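# Bounce and catch the ball three times, then re-ring

## Task

Let the ball go from a good height above the table so that it strikes the table once, then catch it in a hand before any second bounce; do this three separate times, and afterwards set the ball back down on its ring.

## Robot and tools

Robot: two arms, left_arm and right_arm, each ending in an identical five-finger right hand (so the hands are not mirrored). Left base at (-0.091, +0.725, +0.040) m, right base at (+0.018, -0.749, +0.040) m in the scene frame. Scene frame: origin at table-top height halfway between the nominal bases, +z up, +x out over the table, left_arm on the +y side. Fixed cameras and the table use the scene frame; everything an arm reports or is commanded (hand pose, velocities, Hand target, offsets) uses that arm's own base axes.

Hand point: a spot 0.05 m in front of the palm and 0.15 m out from the wrist flange. Its +z runs along the straightened fingers, +y leaves the palm, +x crosses the palm away from the thumb. Straight fingers extend 0.06-0.07 m past it. With fingers level, the wrist can sit up to 0.13 m (palm down) or 0.25 m (palm up) below the point and may reach the table first. A wrist bracket on the little-finger side can also strike things. A catch works best with the thumb turned in front of the palm (objects about 0.035-0.065 m thick).

execute_actions(actions, cameras): actions is a list of actions; each action is a list of 1 to 15 rows, one row per 1/30 s step, the final row repeated if fewer than 15. Each row is one flat list of 28 numbers, all in [-1, 1], covering both arms even if one stays still. Order: left dx, dy, dz, rx, ry, rz; left little, ring, middle, index, thumb_bend, thumb_turn; left force_limit, speed; then the same 14 for the right arm. The six pose numbers are offsets, not poses: every row is measured from that arm's Hand target as it was when the action began (not from the previous row), along the arm's base axes; 1.0 equals 0.6 m or 180 degrees, and rx, ry, rz form one rotation vector turning about the Hand target position. Repeating an offset in a later action moves further. Six zeros re-command the current Hand target. Hand motor targets are absolute: +1 straight/open, -1 curled/closed; for thumb_turn, -1 puts the thumb opposite the fingers, +1 beside the palm. force_limit runs from about 0 N at -1 to 10 N at +1 (15 N for the two thumb motors); speed goes from nearly zero at -1 to full at +0.48 and above. No value means "unchanged": to leave a hand alone, resend the eight numbers last sent for it; if none has been sent this scene, use its hand_measured six values plus hand_force_limit and hand_speed. For a gentle close use speed -0.94 or lower. cameras: list of names (cam_high, cam_low, cam_left_wrist, cam_right_wrist) or ["all"]; an empty actions list returns images by default.

move(target, speed, blend, stop_force, zero, blocking, cameras): target is one 28-number row or a list of up to 15 rows, laid out as above; pose numbers are offsets from the Hand targets at the move's start (every row counts from that same start). speed is path top speed in m/s, 0.002 to 3.2 (default 0.25), one value or one per target. blend in metres rounds corners in a list. stop_force in N (4-120, both arms) ends an arm's path when its wrist sensor feels that much push; zero (default true) re-zeroes first; blocking=false returns after about 0.5 s while the move continues (not allowed with stop_force). Paths do not avoid obstacles, lag and can overshoot at speed; at least 0.5 s, at most 10 s. The result adds a "move:" line: done, off_target, moving, held, fault, plus limits such as paced or held.

wait(seconds 0-10): lets time pass holding commands. stop(): brakes a running move. zoom_image(camera, region [x0, y0, x1, y1] pixels, at most 504x504) enlarges part of the newest image of that camera. show_instructions() shows the reference image. zero_wrist_force(arm) re-zeroes that arm's force sensor. finished_scene(scene, 1 or 2) ends the scene for good.

Results: end_effector_position (m), end_effector_quat_wxyz, velocities (m/s, rad/s), Hand target (the base for the next offsets; the hand often rests a little short of it), joint positions and torques, hand_measured, hand_stopped_by (moving, target, force, stalled, fault), hand_load_n (positive pushes a finger open; near 0 after a lost grip), Wrist force and torque in the hand's own axes plus the peak since last shown, motor temperatures, and a MOTOR HOT line at 70 °C.

Limits: orientation commands are clipped to within 32 degrees of the measured one each step; joints are speed limited, so big moves may return short. Commands follow with a 0.09-0.22 s lag.

Avoid: letting the ball leave the table (failure), catching it with hard jabs, slamming the hand or wrist into the table, arm-to-arm contact (can end the scene), forces near 150 N or joint torque limits (10 s stop), and long stretched or straining poses that heat motors toward 85 °C (forced stop). Release the ball from a still hand held clearly high, and be ready under its rebound.

Each tool is called after "Request:" as name([rows], argument=value, ...), one row to a line, values as JSON.

Reference images:

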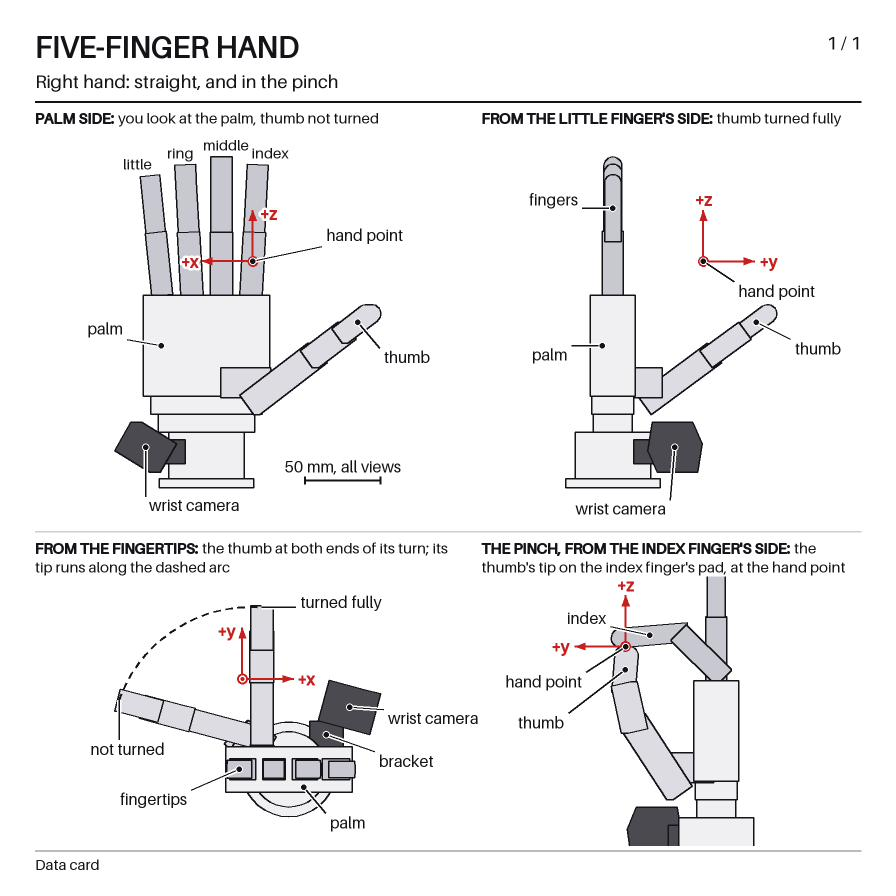

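## Session

Request:
execute_actions(actions=[])

Scene clock: 0.00 s.
left_arm: end_effector_position=(-0.1039, +0.4532, +0.6878) hand_measured=(+1.000, +1.000, +1.000, +1.000, +1.000, +1.000) hand_load_n=(+0.0, +0.0, +0.0, +0.0, +0.0, +0.0) hand_stopped_by=(target, target, target, target, target, target) hand_force_limit=0.00 hand_speed=-0.80 end_effector_quat_wxyz=(-0.059, +0.714, -0.697, -0.033) | right_arm: end_effector_position=(+0.1438, -0.5856, +0.5253) hand_measured=(+1.000, +1.000, +1.000, +1.000, +1.000, +1.000) hand_load_n=(+0.0, +0.0, +0.0, +0.0, +0.0, +0.0) hand_stopped_by=(target, target, target, target, target, target) hand_force_limit=0.00 hand_speed=-0.80 end_effector_quat_wxyz=(+0.034, +0.714, +0.699, +0.025)
Joint positions: left_arm=[1.245 -1.69 1.373 1.752 1.562 -1.92] | right_arm=[-1.778 -1.45 1.456 1.569 1.486 -1.758]
Joint velocities: within noise
Joint torques (N m): no reading
Motor temperatures (°C): left_arm=[32 34 29 33 36 39] | right_arm=[28 29 29 38 35 38]
Wrist force (N): no reading
Wrist torque (N m): no reading
Wrist force, peak (N): no reading
Hand target: left_arm -0.1039, +0.4532, +0.6878; -0.059, +0.714, -0.697, -0.033 | right_arm +0.1438, -0.5856, +0.5253; +0.034, +0.714, +0.699, +0.025

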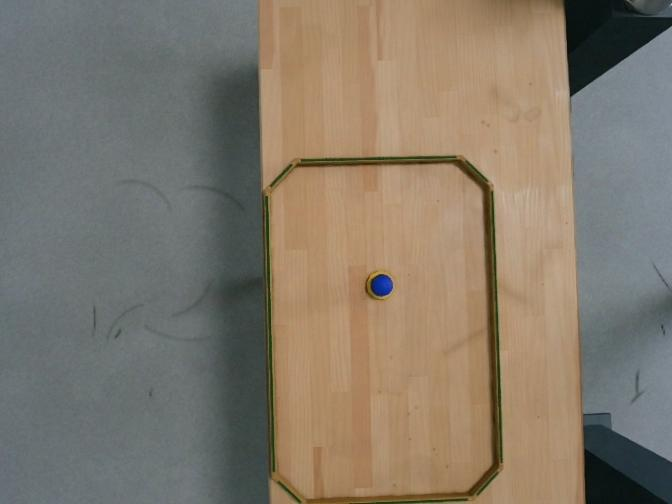

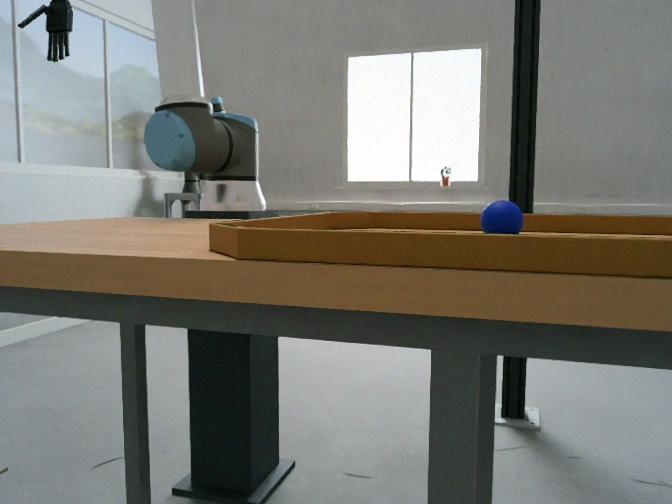

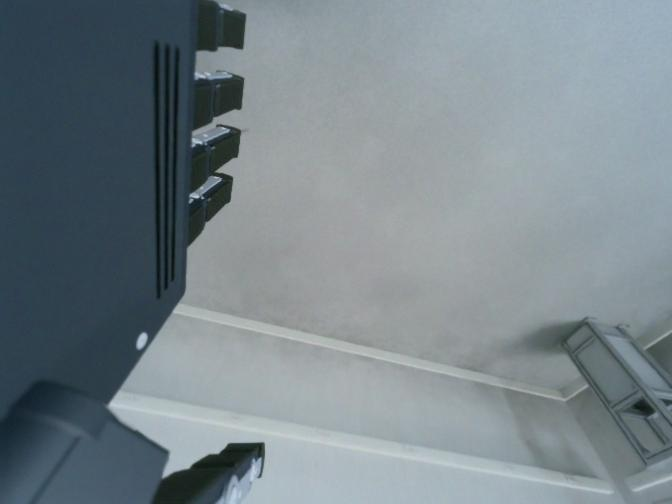

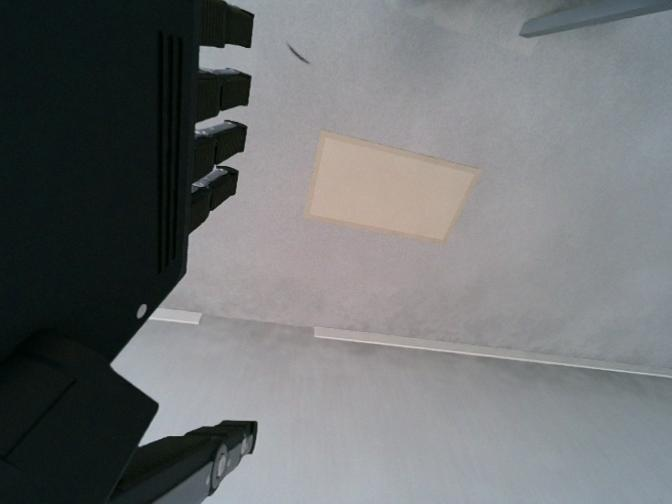

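Request:
zoom_image(camera="cam_high", region=[330, 235, 430, 335])

Request:
zoom_image(camera="cam_high", region=[420, 0, 672, 252])

Request:
zoom_image(camera="cam_high", region=[420, 252, 672, 504])

Request:
zoom_image(camera="cam_low", region=[400, 150, 672, 300])

Scaled by 5.040 from the camera's 672x504 image, which has a finer 960x720 frame.

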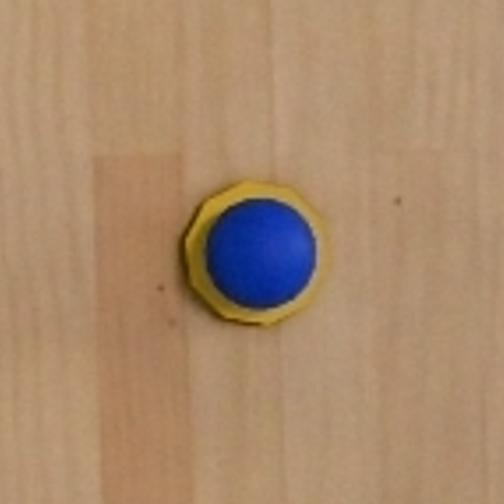

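Scaled by 2.000 from the camera's 672x504 image, which has a finer 960x720 frame.

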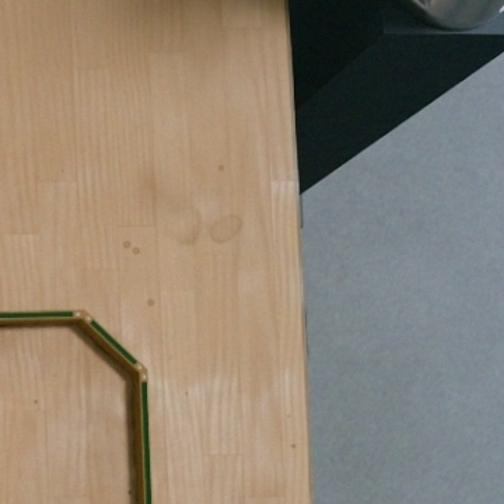

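Scaled by 2.000 from the camera's 672x504 image, which has a finer 960x720 frame.

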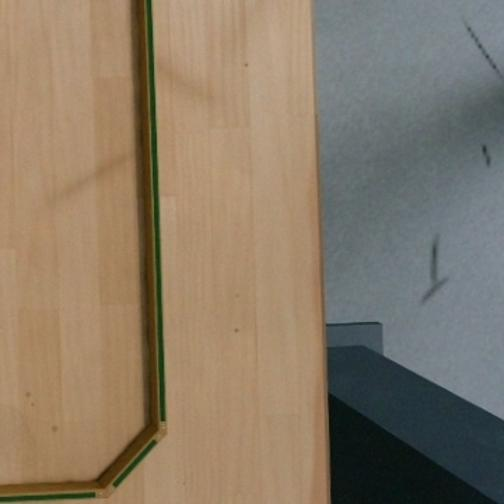

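Scaled by 1.853 from the camera's 672x504 image, which has a finer 960x720 frame.

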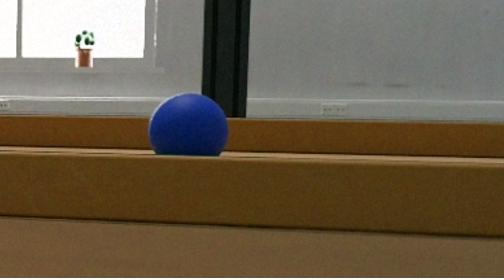

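Request:
move([
  [0.59,0.162,-0.06,-0.03,-0.054,-0.059,1,1,1,1,1,-1,0,0.2,0,0,0,0,0,0,1,1,1,1,1,1,0,-0.8],
  [0.873,-0.005,-0.113,-0.047,-0.086,-0.094,1,1,1,1,1,-1,0,0.2,0,0,0,0,0,0,1,1,1,1,1,1,0,-0.8],
], speed=0.6, blend=[0.1,0])

Scene clock: 397.13 s.
left_arm: end_effector_position=(+0.4197, +0.4503, +0.6200) hand_measured=(+1.000, +1.000, +1.000, +1.000, +1.000, -1.000) hand_load_n=(+0.0, +0.0, +0.0, +0.0, +0.0, +0.0) hand_stopped_by=(target, target, target, target, target, target) hand_force_limit=0.00 hand_speed=0.20 end_effector_quat_wxyz=(+0.104, -0.604, +0.780, -0.123) | right_arm: end_effector_position=(+0.1438, -0.5856, +0.5253) hand_measured=(+1.000, +1.000, +1.000, +1.000, +1.000, +1.000) hand_load_n=(+0.0, +0.0, +0.0, +0.0, +0.0, +0.0) hand_stopped_by=(target, target, target, target, target, target) hand_force_limit=0.00 hand_speed=-0.80 end_effector_quat_wxyz=(+0.034, +0.714, +0.699, +0.025)
Joint positions: left_arm=[0.525 -1.396 1.155 1.569 1.785 -2.391] | right_arm=[-1.778 -1.45 1.456 1.569 1.486 -1.758]
Joint torques (N m): left_arm=[-12.29 -42.97 -48.44 0.94 2.13 -2.57] | right_arm=[1.33 -52.61 -39.9 4.21 -0.32 -0.11]
Wrist force (N): left_arm=[-0.5 0.4 -0.1] | right_arm=[-0.1 -0.1 0.1]
Wrist torque (N m): left_arm=[0.07 0.07 0.08] | right_arm=[-0.02 0.01 -0.01]
Wrist force, peak (N): left_arm=[-2.1 0.0 -0.5] | right_arm=[0.1 -0.3 -0.4]
Hand target: left_arm +0.4199, +0.4502, +0.6200; +0.104, -0.604, +0.780, -0.123 | right_arm +0.1438, -0.5856, +0.5253; +0.034, +0.714, +0.699, +0.025
Off the commanded pose: left_arm 0.000 m, 0 deg | right_arm 0.000 m, 0 deg.
move: done; blend cut to 0.0999 m at target 1

Request:
move(target=[0.46,-0.83,-0.117,-0.042,-0.077,-0.085,1,1,1,1,1,-1,0,0.2,0,0,0,0,0,0,1,1,1,1,1,1,0,-0.8], speed=0.6)

Request:
move(target=[0.0,-0.5,-0.25,-0.029,-0.052,-0.056,1,1,1,1,1,-1,0,0.2,0,0,0,0,0,0,1,1,1,1,1,1,0,-0.8], speed=0.5, cameras=["all"])

Scene clock: 410.97 s.
left_arm: end_effector_position=(+0.6958, -0.0477, +0.5498) hand_measured=(+1.000, +1.000, +1.000, +1.000, +1.000, -1.000) hand_load_n=(+0.0, +0.0, +0.0, +0.0, +0.0, +0.0) hand_stopped_by=(target, target, target, target, target, target) hand_force_limit=0.00 hand_speed=0.20 end_effector_quat_wxyz=(+0.140, -0.482, +0.826, -0.258) | right_arm: end_effector_position=(+0.1438, -0.5856, +0.5253) hand_measured=(+1.000, +1.000, +1.000, +1.000, +1.000, +1.000) hand_load_n=(+0.0, +0.0, +0.0, +0.0, +0.0, +0.0) hand_stopped_by=(target, target, target, target, target, target) hand_force_limit=0.00 hand_speed=-0.80 end_effector_quat_wxyz=(+0.034, +0.714, +0.699, +0.025)
Joint positions: left_arm=[-0.331 -1.398 1.245 1.139 1.691 -2.995] | right_arm=[-1.778 -1.45 1.456 1.569 1.486 -1.758]
Joint torques (N m): left_arm=[-11.51 -40.41 -49.64 -0.01 -2.22 -2.3] | right_arm=[1.72 -54.41 -40.99 4.47 -0.2 0.19]
Wrist force (N): left_arm=[-0.7 0.9 -1.4] | right_arm=[0.1 -0.1 -0.3]
Wrist torque (N m): left_arm=[0.18 0.19 0.08] | right_arm=[0.00 -0.01 0.01]
Wrist force, peak (N): left_arm=[-1.9 1.6 -1.2] | right_arm=[0.5 -0.2 -0.1]
Hand target: left_arm +0.6959, -0.0478, +0.5498; +0.140, -0.482, +0.826, -0.258 | right_arm +0.1438, -0.5856, +0.5253; +0.034, +0.714, +0.699, +0.025
Off the commanded pose: left_arm 0.000 m, 0 deg | right_arm 0.000 m, 0 deg.
move: done

Scene clock: 412.33 s.
left_arm: end_effector_position=(+0.6958, -0.3477, +0.3999) hand_measured=(+1.000, +1.000, +1.000, +1.000, +1.000, -1.000) hand_load_n=(+0.0, +0.0, -0.5, +0.0, +0.0, +0.0) hand_stopped_by=(target, target, target, target, target, target) hand_force_limit=0.00 hand_speed=0.20 end_effector_quat_wxyz=(+0.161, -0.391, +0.838, -0.345) | right_arm: end_effector_position=(+0.1438, -0.5856, +0.5253) hand_measured=(+1.000, +1.000, +1.000, +1.000, +1.000, +1.000) hand_load_n=(+0.0, +0.0, +0.0, +0.0, +0.0, +0.0) hand_stopped_by=(target, target, target, target, target, target) hand_force_limit=0.00 hand_speed=-0.80 end_effector_quat_wxyz=(+0.034, +0.714, +0.699, +0.025)
Joint positions: left_arm=[-0.738 -1.371 1.484 0.676 1.542 -3.17] | right_arm=[-1.778 -1.45 1.456 1.569 1.486 -1.758]
Joint torques (N m): left_arm=[-8.87 -42.87 -29.72 -0.32 -2.67 -2.43] | right_arm=[2.11 -53.36 -40.57 4.68 -0.1 0.21]
Wrist force (N): left_arm=[-1.2 1.2 -1.2] | right_arm=[0.4 0.1 0.0]
Wrist torque (N m): left_arm=[0.18 0.28 0.01] | right_arm=[0.01 -0.05 0.02]
Wrist force, peak (N): left_arm=[-2.9 1.4 -2.2] | right_arm=[0.5 -0.3 0.0]
Hand target: left_arm +0.6959, -0.3478, +0.3998; +0.161, -0.391, +0.838, -0.345 | right_arm +0.1438, -0.5856, +0.5253; +0.034, +0.714, +0.699, +0.025
Off the commanded pose: left_arm 0.000 m, 0 deg | right_arm 0.000 m, 0 deg.
move: done

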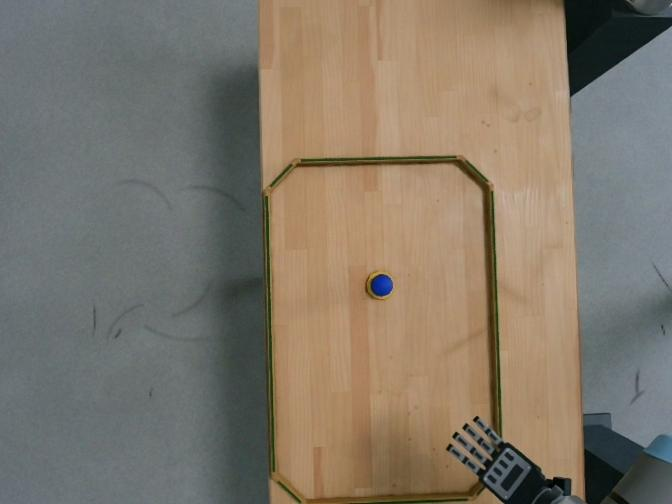

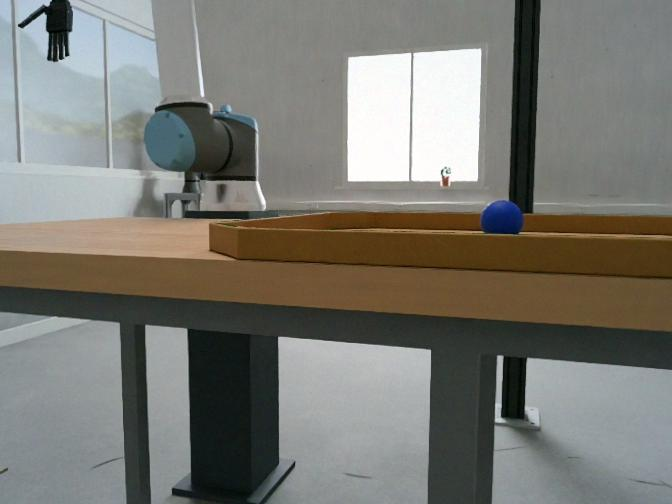

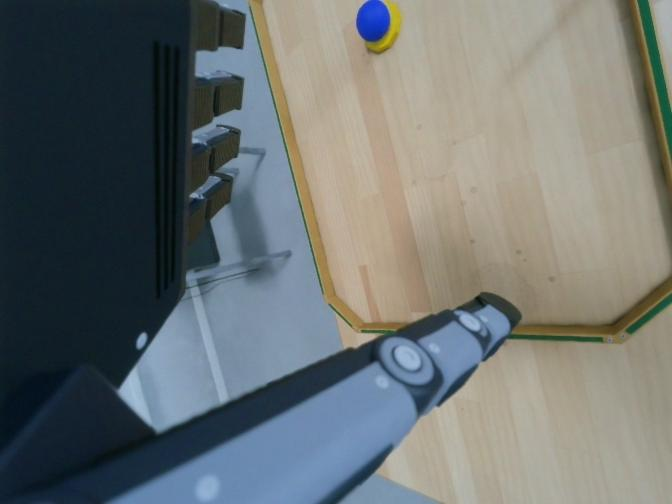

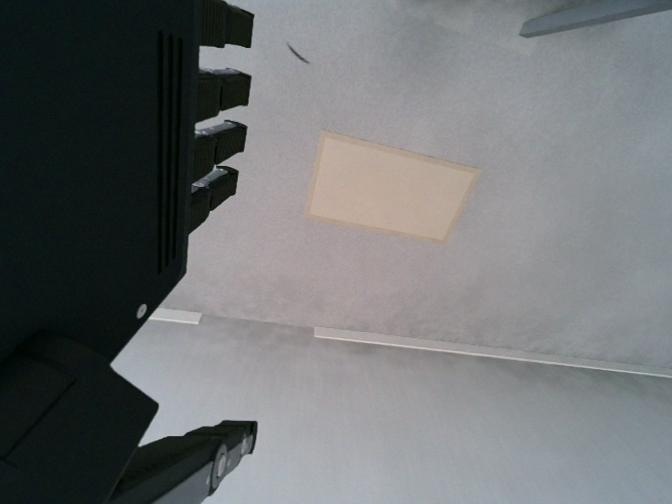

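Request:
zoom_image(camera="cam_high", region=[420, 400, 524, 504])

Scaled by 4.846 from the camera's 672x504 image, which has a finer 960x720 frame.

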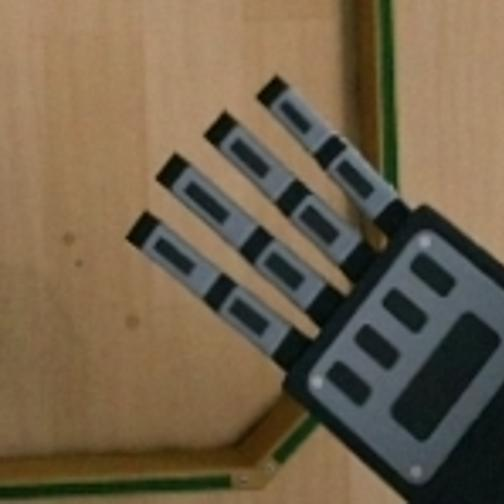

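Request:
move(target=[0.167,-0.4,-0.1,0,0,0,1,1,1,1,1,-1,0,0.2,0,0,0,0,0,0,1,1,1,1,1,1,0,-0.8], speed=0.4, cameras=["cam_high","cam_left_wrist","cam_low"])

Scene clock: 439.83 s.
left_arm: end_effector_position=(+0.7960, -0.5877, +0.3398) hand_measured=(+1.000, +1.000, +1.000, +1.000, +1.000, -1.000) hand_load_n=(+0.0, +0.0, +0.0, -0.5, +0.0, +0.0) hand_stopped_by=(target, target, target, target, target, target) hand_force_limit=0.00 hand_speed=0.20 end_effector_quat_wxyz=(+0.161, -0.391, +0.838, -0.345) | right_arm: end_effector_position=(+0.1438, -0.5856, +0.5253) hand_measured=(+1.000, +1.000, +1.000, +1.000, +1.000, +1.000) hand_load_n=(+0.0, +0.0, +0.0, +0.0, +0.0, +0.0) hand_stopped_by=(target, target, target, target, target, target) hand_force_limit=0.00 hand_speed=-0.80 end_effector_quat_wxyz=(+0.034, +0.714, +0.699, +0.025)
Joint positions: left_arm=[-0.87 -0.983 1.044 0.735 1.449 -3.264] | right_arm=[-1.778 -1.45 1.456 1.569 1.486 -1.758]
Joint torques (N m): left_arm=[-12.42 -75.61 -50.18 4.09 -2.64 -2.18] | right_arm=[0.06 -51.78 -40.53 4.43 -0.21 -0.01]
Wrist force (N): left_arm=[-1.3 1.5 -1.7] | right_arm=[0.2 0.0 -0.1]
Wrist torque (N m): left_arm=[0.25 0.36 0.12] | right_arm=[0.00 -0.02 0.01]
Wrist force, peak (N): left_arm=[-2.4 2.3 -3.3] | right_arm=[0.3 -0.4 -0.3]
Hand target: left_arm +0.7961, -0.5878, +0.3398; +0.161, -0.391, +0.838, -0.345 | right_arm +0.1438, -0.5856, +0.5253; +0.034, +0.714, +0.699, +0.025
Off the commanded pose: left_arm 0.000 m, 0 deg | right_arm 0.000 m, 0 deg.
move: done
Images, in order (width x height): cam_high 672x504, cam_low 672x504, cam_left_wrist 672x504.

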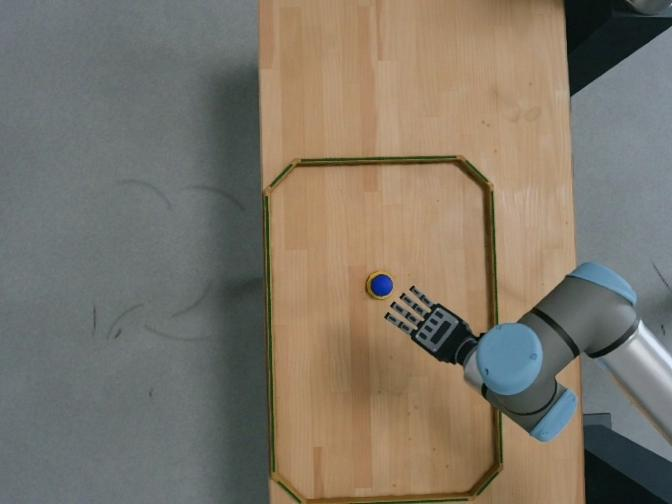

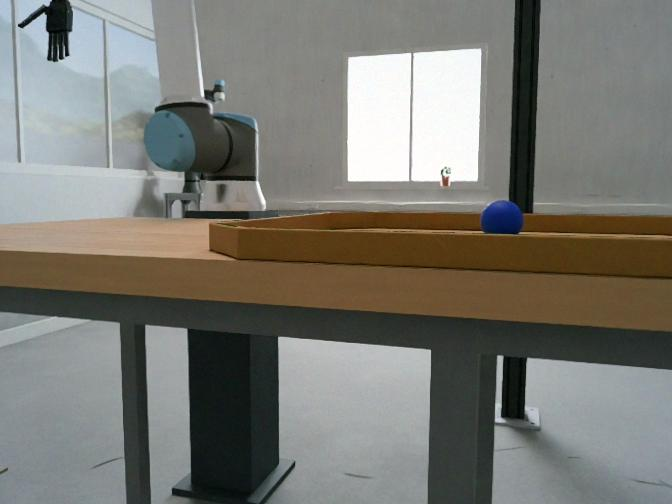

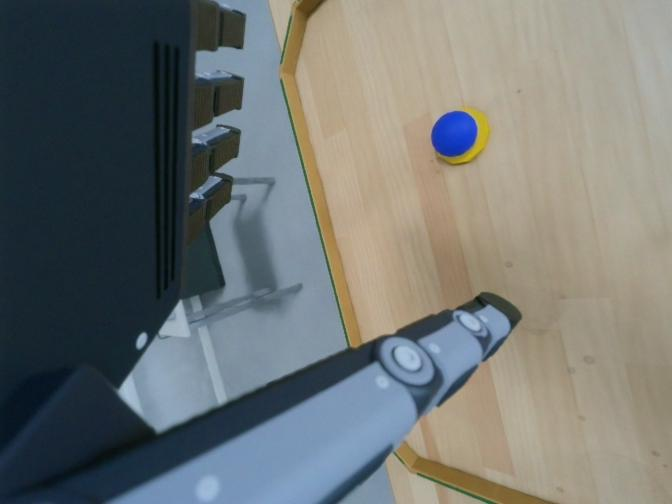

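Request:
zoom_image(camera="cam_high", region=[350, 255, 450, 355])

Request:
zoom_image(camera="cam_left_wrist", region=[400, 70, 540, 210])

Scaled by 5.040 from the camera's 672x504 image, which has a finer 960x720 frame.

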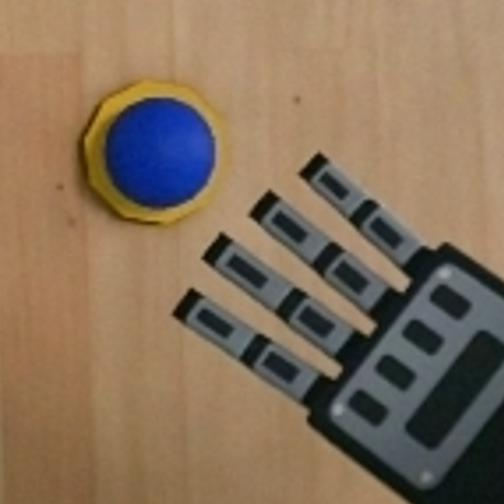

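Scaled by 3.600 from the camera's 672x504 image, which has a finer 960x720 frame.

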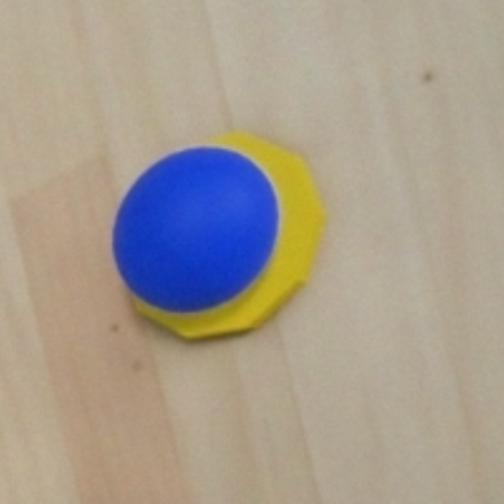

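Request:
move(target=[0.107,-0.152,-0.3,0,0,0,1,1,1,1,1,-1,0,0.2,0,0,0,0,0,0,1,1,1,1,1,1,0,-0.8], speed=0.3, cameras=["cam_high","cam_left_wrist","cam_low"])

Scene clock: 469.77 s.
left_arm: end_effector_position=(+0.8602, -0.6790, +0.1599) hand_measured=(+1.000, +1.000, +1.000, +1.000, +1.000, -1.000) hand_load_n=(+0.0, +0.0, +0.0, +0.0, +0.0, +0.0) hand_stopped_by=(target, target, target, target, target, target) hand_force_limit=0.00 hand_speed=0.20 end_effector_quat_wxyz=(+0.161, -0.391, +0.838, -0.345) | right_arm: end_effector_position=(+0.1438, -0.5856, +0.5253) hand_measured=(+1.000, +1.000, +1.000, +1.000, +1.000, +1.000) hand_load_n=(+0.0, +0.0, +0.0, +0.0, +0.0, +0.0) hand_stopped_by=(target, target, target, target, target, target) hand_force_limit=0.00 hand_speed=-0.80 end_effector_quat_wxyz=(+0.034, +0.714, +0.699, +0.025)
Joint positions: left_arm=[-0.881 -0.724 0.92 0.602 1.442 -3.271] | right_arm=[-1.778 -1.45 1.456 1.569 1.486 -1.758]
Joint torques (N m): left_arm=[-2.1 -93.2 -51.19 3.88 -1.71 -2.39] | right_arm=[1.11 -52.51 -40.69 4.71 -0.36 0.28]
Wrist force (N): left_arm=[-0.8 1.6 -1.6] | right_arm=[0.2 -0.1 -0.1]
Wrist torque (N m): left_arm=[0.33 0.26 0.16] | right_arm=[-0.01 -0.03 0.01]
Wrist force, peak (N): left_arm=[-1.4 1.0 -3.3] | right_arm=[0.1 -0.6 0.1]
Hand target: left_arm +0.8603, -0.6790, +0.1598; +0.161, -0.391, +0.838, -0.345 | right_arm +0.1438, -0.5856, +0.5253; +0.034, +0.714, +0.699, +0.025
Off the commanded pose: left_arm 0.000 m, 0 deg | right_arm 0.000 m, 0 deg.
move: done
Images, in order (width x height): cam_high 672x504, cam_low 672x504, cam_left_wrist 672x504.

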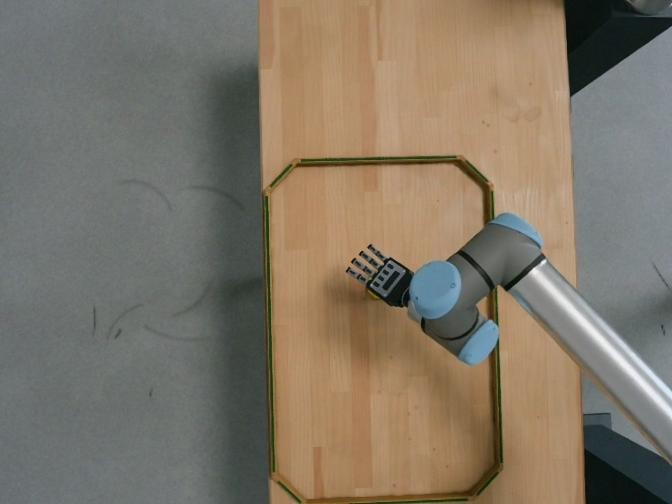

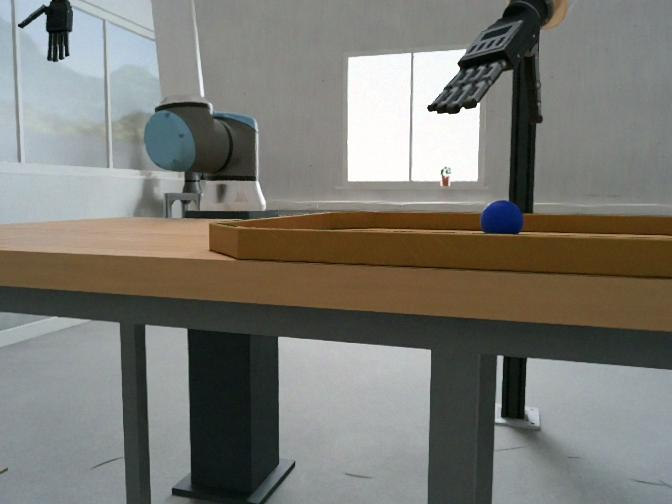

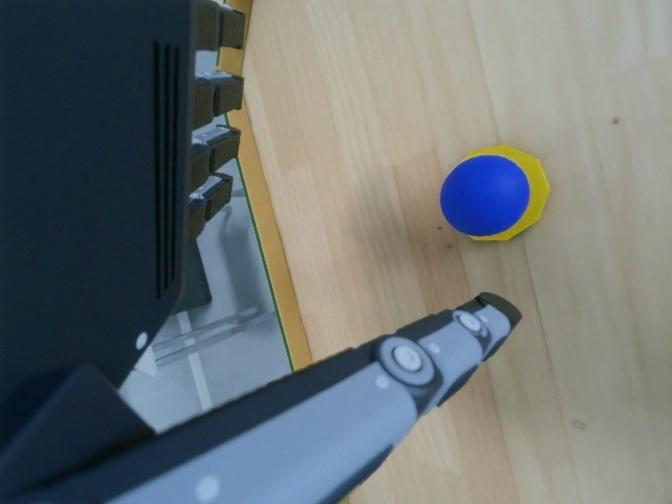

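Request:
move(target=[0,0,-0.15,0,0,0,1,1,1,1,1,-1,0,0.2,0,0,0,0,0,0,1,1,1,1,1,1,0,-0.8], speed=0.2, cameras=["cam_high","cam_left_wrist","cam_low"])

Scene clock: 496.33 s.
left_arm: end_effector_position=(+0.8602, -0.6790, +0.0699) hand_measured=(+1.000, +1.000, +1.000, +1.000, +1.000, -1.000) hand_load_n=(+0.0, +0.0, +0.0, +0.0, +0.0, +0.0) hand_stopped_by=(target, target, target, target, target, target) hand_force_limit=0.00 hand_speed=0.20 end_effector_quat_wxyz=(+0.161, -0.391, +0.838, -0.345) | right_arm: end_effector_position=(+0.1438, -0.5856, +0.5253) hand_measured=(+1.000, +1.000, +1.000, +1.000, +1.000, +1.000) hand_load_n=(+0.0, +0.0, +0.0, +0.0, +0.0, +0.0) hand_stopped_by=(target, target, target, target, target, target) hand_force_limit=0.00 hand_speed=-0.80 end_effector_quat_wxyz=(+0.034, +0.714, +0.699, +0.025)
Joint positions: left_arm=[-0.881 -0.678 0.998 0.478 1.442 -3.271] | right_arm=[-1.778 -1.45 1.456 1.569 1.486 -1.758]
Joint torques (N m): left_arm=[-1.73 -92.06 -25.05 -0.85 0.75 1.92] | right_arm=[1.43 -52.39 -40.6 4.55 -0.26 0.26]
Wrist force (N): left_arm=[-0.8 2.1 -1.2] | right_arm=[0.0 -0.1 -0.1]
Wrist torque (N m): left_arm=[0.32 0.25 0.15] | right_arm=[-0.01 0.00 0.00]
Wrist force, peak (N): left_arm=[-0.9 3.2 -0.5] | right_arm=[-0.2 -0.4 0.1]
Hand target: left_arm +0.8603, -0.6790, +0.0698; +0.161, -0.391, +0.838, -0.345 | right_arm +0.1438, -0.5856, +0.5253; +0.034, +0.714, +0.699, +0.025
Off the commanded pose: left_arm 0.000 m, 0 deg | right_arm 0.000 m, 0 deg.
move: done
Images, in order (width x height): cam_high 672x504, cam_low 672x504, cam_left_wrist 672x504.

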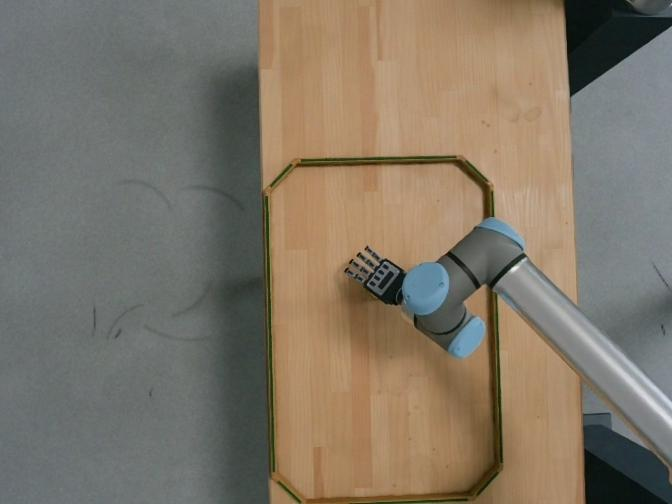

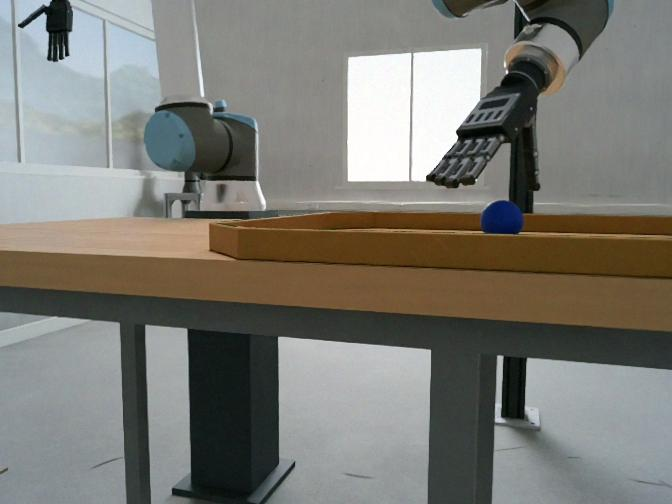

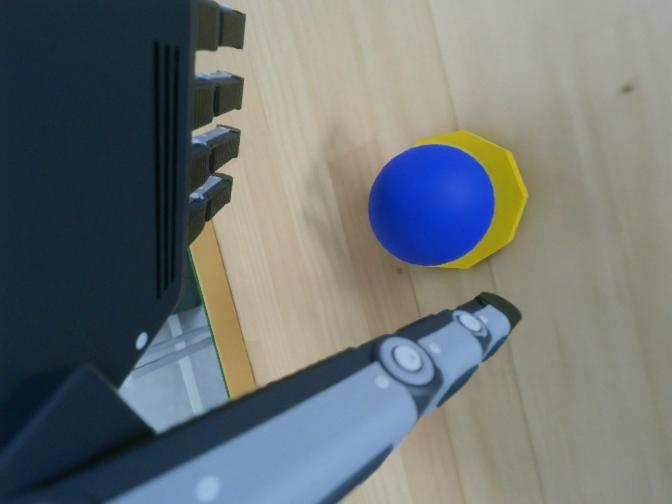

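Request:
move(target=[0,0,-0.1117,0,0,0,1,1,1,1,1,-1,0,0.2,0,0,0,0,0,0,1,1,1,1,1,1,0,-0.8], speed=0.1, stop_force=12, cameras=["cam_left_wrist","cam_low"])

Scene clock: 564.47 s.
left_arm: end_effector_position=(+0.8603, -0.6790, +0.0028) hand_measured=(+1.000, +1.000, +1.000, +1.000, +1.000, -1.000) hand_load_n=(+0.0, +0.0, +0.0, +0.0, +0.0, +0.0) hand_stopped_by=(target, target, target, target, target, target) hand_force_limit=0.00 hand_speed=0.20 end_effector_quat_wxyz=(+0.161, -0.391, +0.838, -0.345) | right_arm: end_effector_position=(+0.1438, -0.5856, +0.5253) hand_measured=(+1.000, +1.000, +1.000, +1.000, +1.000, +1.000) hand_load_n=(+0.0, +0.0, +0.0, +0.0, +0.0, +0.0) hand_stopped_by=(target, target, target, target, target, target) hand_force_limit=0.00 hand_speed=-0.80 end_effector_quat_wxyz=(+0.034, +0.714, +0.699, +0.025)
Joint positions: left_arm=[-0.881 -0.633 1.037 0.394 1.442 -3.271] | right_arm=[-1.778 -1.45 1.456 1.569 1.486 -1.758]
Joint torques (N m): left_arm=[-3.71 -94.35 -22.83 -0.9 -2.19 -1.26] | right_arm=[2.32 -54.11 -40.41 4.78 -0.26 0.3]
Wrist force (N): left_arm=[-0.8 2.1 -1.5] | right_arm=[0.3 -0.1 0.2]
Wrist torque (N m): left_arm=[0.36 0.22 0.16] | right_arm=[-0.01 -0.04 0.02]
Wrist force, peak (N): left_arm=[-0.8 2.6 -1.2] | right_arm=[0.4 -0.3 -0.1]
Hand target: left_arm +0.8603, -0.6790, +0.0028; +0.161, -0.391, +0.838, -0.345 | right_arm +0.1438, -0.5856, +0.5253; +0.034, +0.714, +0.699, +0.025
Off the commanded pose: left_arm 0.000 m, 0 deg | right_arm 0.000 m, 0 deg.
move: done
Images, in order (width x height): cam_low 672x504, cam_left_wrist 672x504.

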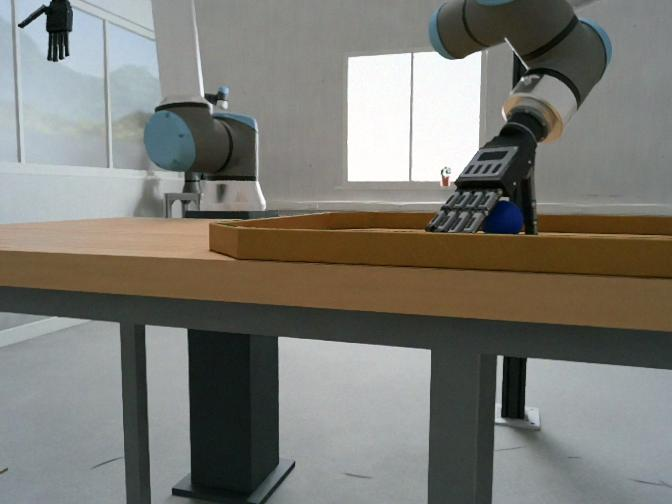

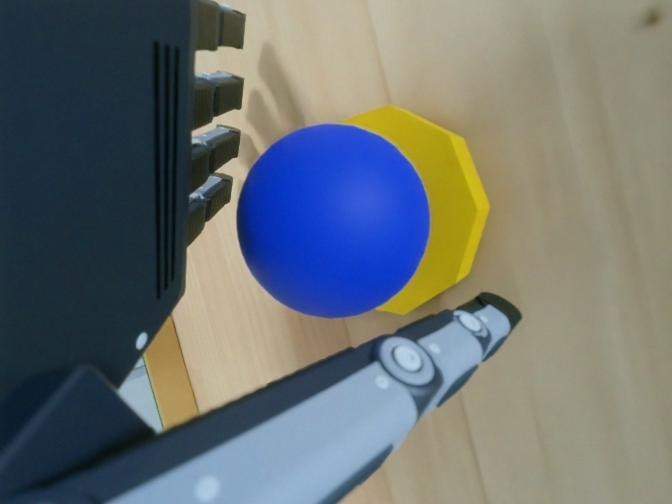

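Request:
wait(seconds=0.1, cameras=["cam_high"])

Request:
zoom_image(camera="cam_high", region=[330, 235, 430, 335])

Request:
zoom_image(camera="cam_low", region=[400, 140, 572, 268])

Scene clock: 646.13 s.
left_arm: end_effector_position=(+0.8603, -0.6790, +0.0028) hand_measured=(+1.000, +1.000, +1.000, +1.000, +1.000, -1.000) hand_load_n=(+0.0, +0.0, +0.0, +0.0, +0.0, +0.0) hand_stopped_by=(target, target, target, target, target, target) hand_force_limit=0.00 hand_speed=0.20 end_effector_quat_wxyz=(+0.161, -0.391, +0.838, -0.345) | right_arm: end_effector_position=(+0.1438, -0.5856, +0.5253) hand_measured=(+1.000, +1.000, +1.000, +1.000, +1.000, +1.000) hand_load_n=(+0.0, +0.0, +0.0, +0.0, +0.0, +0.0) hand_stopped_by=(target, target, target, target, target, target) hand_force_limit=0.00 hand_speed=-0.80 end_effector_quat_wxyz=(+0.034, +0.714, +0.699, +0.025)
Joint positions: left_arm=[-0.881 -0.633 1.037 0.394 1.442 -3.271] | right_arm=[-1.778 -1.45 1.456 1.569 1.486 -1.758]
Joint torques (N m): left_arm=[-5.24 -93.33 -23.41 -0.64 -1.76 -0.94] | right_arm=[2.51 -51.54 -40.74 4.46 -0.35 0.28]
Wrist force (N): left_arm=[-0.9 1.3 -1.5] | right_arm=[0.3 0.2 0.1]
Wrist torque (N m): left_arm=[0.24 0.24 0.13] | right_arm=[0.04 -0.04 0.02]
Wrist force, peak (N): left_arm=[-0.8 2.4 -1.7] | right_arm=[0.2 -0.5 0.0]
Hand target: left_arm +0.8603, -0.6790, +0.0028; +0.161, -0.391, +0.838, -0.345 | right_arm +0.1438, -0.5856, +0.5253; +0.034, +0.714, +0.699, +0.025
Off the commanded pose: left_arm 0.000 m, 0 deg | right_arm 0.000 m, 0 deg.
wait: 0.10 s; at rest from the start
Images, in order (width x height): cam_high 672x504.

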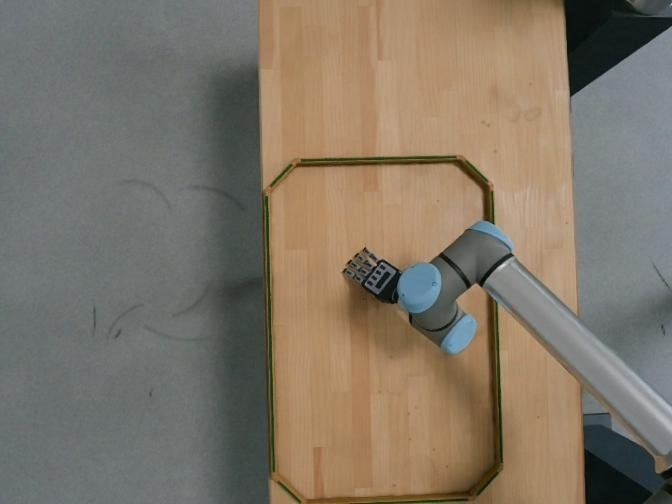

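Scaled by 5.040 from the camera's 672x504 image, which has a finer 960x720 frame.

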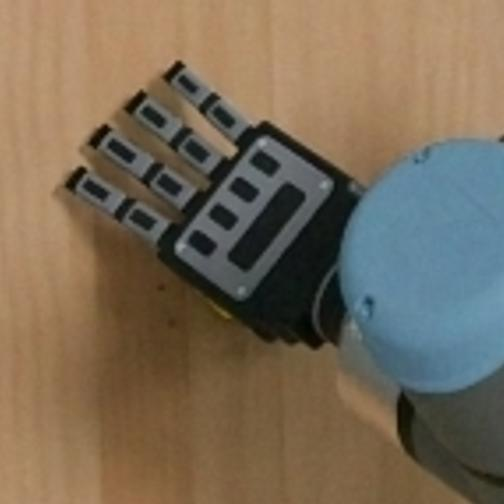

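This scene's latest camera images include none from cam_low. They are from: cam_high. cam_low's image comes with the result of a call that names it in "cameras".

Request:
move(target=[-0.0257,-0.0177,0,0,0,0,1,1,1,1,1,-1,0,0.2,0,0,0,0,0,0,1,1,1,1,1,1,0,-0.8], speed=0.05, cameras=["cam_high","cam_left_wrist"])

Request:
zoom_image(camera="cam_high", region=[330, 235, 430, 335])

Scene clock: 672.37 s.
left_arm: end_effector_position=(+0.8449, -0.6895, +0.0028) hand_measured=(+1.000, +1.000, +1.000, +1.000, +1.000, -1.000) hand_load_n=(+0.0, +0.0, +0.0, +0.0, +0.0, +0.0) hand_stopped_by=(target, target, target, target, target, target) hand_force_limit=0.00 hand_speed=0.20 end_effector_quat_wxyz=(+0.161, -0.391, +0.838, -0.345) | right_arm: end_effector_position=(+0.1438, -0.5856, +0.5253) hand_measured=(+1.000, +1.000, +1.000, +1.000, +1.000, +1.000) hand_load_n=(+0.0, +0.0, +0.0, +0.0, +0.0, +0.0) hand_stopped_by=(target, target, target, target, target, target) hand_force_limit=0.00 hand_speed=-0.80 end_effector_quat_wxyz=(+0.034, +0.714, +0.699, +0.025)
Joint positions: left_arm=[-0.901 -0.641 1.053 0.388 1.428 -3.286] | right_arm=[-1.778 -1.45 1.456 1.569 1.486 -1.758]
Joint torques (N m): left_arm=[-12.81 -121.26 -22.91 -0.73 -2.83 -2.66] | right_arm=[0.12 -52.42 -41.09 4.54 -0.27 0.31]
Wrist force (N): left_arm=[-0.9 1.9 -1.6] | right_arm=[0.2 -0.2 0.1]
Wrist torque (N m): left_arm=[0.35 0.25 0.14] | right_arm=[-0.02 -0.02 0.01]
Wrist force, peak (N): left_arm=[-1.1 1.9 -2.0] | right_arm=[0.3 -0.4 -0.1]
Hand target: left_arm +0.8448, -0.6896, +0.0028; +0.161, -0.391, +0.838, -0.345 | right_arm +0.1438, -0.5856, +0.5253; +0.034, +0.714, +0.699, +0.025
Off the commanded pose: left_arm 0.000 m, 0 deg | right_arm 0.000 m, 0 deg.
move: done
Images, in order (width x height): cam_high 672x504, cam_left_wrist 672x504.

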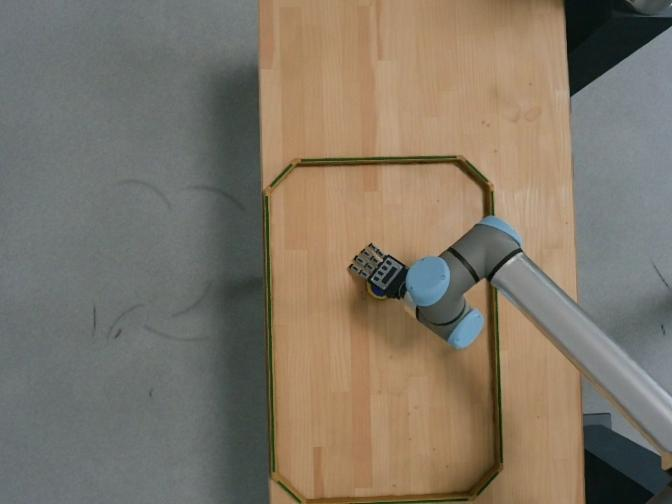

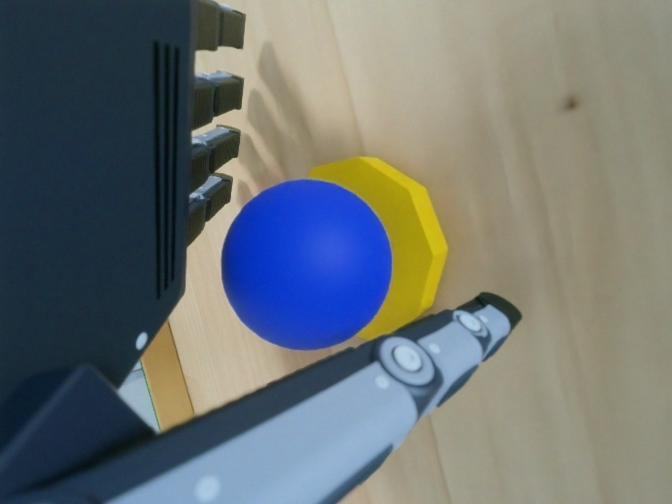

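Scaled by 5.040 from the camera's 672x504 image, which has a finer 960x720 frame.

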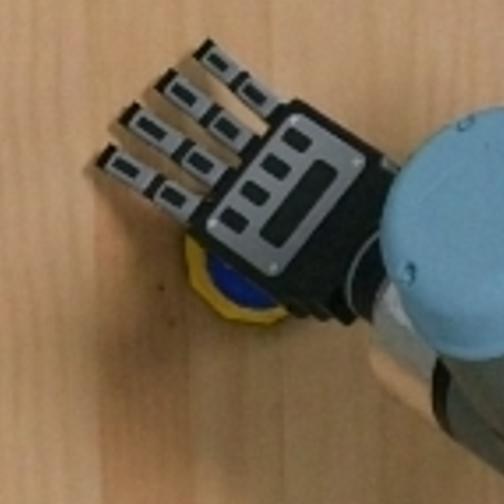

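Request:
execute_actions([
  [[0,0,0,0,0,0,1,1,-0.2,-0.2,-0.1,-1,-0.5,-0.7,0,0,0,0,0,0,1,1,1,1,1,1,0,-0.8]],
  [[0,0,0,0,0,0,1,1,-0.2,-0.2,-0.1,-1,-0.5,-0.7,0,0,0,0,0,0,1,1,1,1,1,1,0,-0.8]],
  [[0,0,0,0,0,0,1,1,-0.2,-0.2,-0.1,-1,-0.5,-0.7,0,0,0,0,0,0,1,1,1,1,1,1,0,-0.8]],
  [[0,0,0,0,0,0,1,1,-0.2,-0.2,-0.1,-1,-0.5,-0.7,0,0,0,0,0,0,1,1,1,1,1,1,0,-0.8]],
], cameras=["cam_low","cam_left_wrist"])

Scene clock: 683.43 s.
left_arm: end_effector_position=(+0.8448, -0.6896, +0.0028) hand_measured=(+1.000, +1.000, +0.868, +0.756, +0.762, -1.000) hand_load_n=(+0.0, +0.0, +7.5, +13.0, +5.0, +0.0) hand_stopped_by=(target, target, force, force, force, target) hand_force_limit=-0.50 hand_speed=-0.70 end_effector_quat_wxyz=(+0.161, -0.391, +0.838, -0.345) | right_arm: end_effector_position=(+0.1438, -0.5856, +0.5253) hand_measured=(+1.000, +1.000, +1.000, +1.000, +1.000, +1.000) hand_load_n=(+0.0, +0.0, +0.0, +0.0, +0.0, +0.0) hand_stopped_by=(target, target, target, target, target, target) hand_force_limit=0.00 hand_speed=-0.80 end_effector_quat_wxyz=(+0.034, +0.714, +0.699, +0.025)
Joint positions: left_arm=[-0.901 -0.641 1.053 0.388 1.428 -3.286] | right_arm=[-1.778 -1.45 1.456 1.569 1.486 -1.758]
Joint torques (N m): left_arm=[-4.93 -73.62 -25.03 6.62 2.38 -2.34] | right_arm=[2.2 -51.76 -40.01 4.74 -0.07 0.13]
Wrist force (N): left_arm=[0.0 -10.2 -13.3] | right_arm=[-0.3 -0.1 -0.1]
Wrist torque (N m): left_arm=[1.59 0.42 0.08] | right_arm=[-0.01 0.04 -0.02]
Wrist force, peak (N): left_arm=[-0.1 -10.8 -13.3] | right_arm=[0.3 -0.4 -0.1]
Hand target: left_arm +0.8448, -0.6896, +0.0028; +0.161, -0.391, +0.838, -0.345 | right_arm +0.1438, -0.5856, +0.5253; +0.034, +0.714, +0.699, +0.025
Off the commanded pose: left_arm 0.000 m, 0 deg | right_arm 0.000 m, 0 deg.
Images, in order (width x height): cam_low 672x504, cam_left_wrist 672x504.

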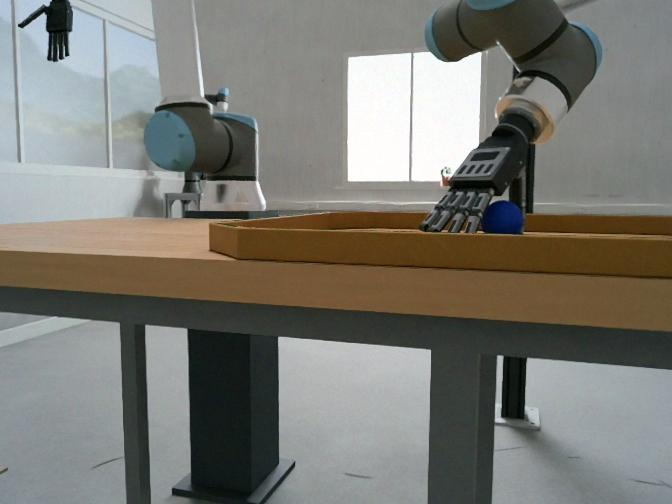

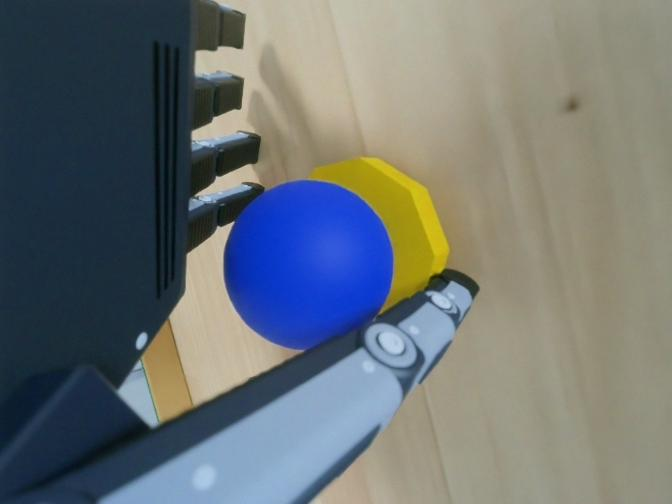

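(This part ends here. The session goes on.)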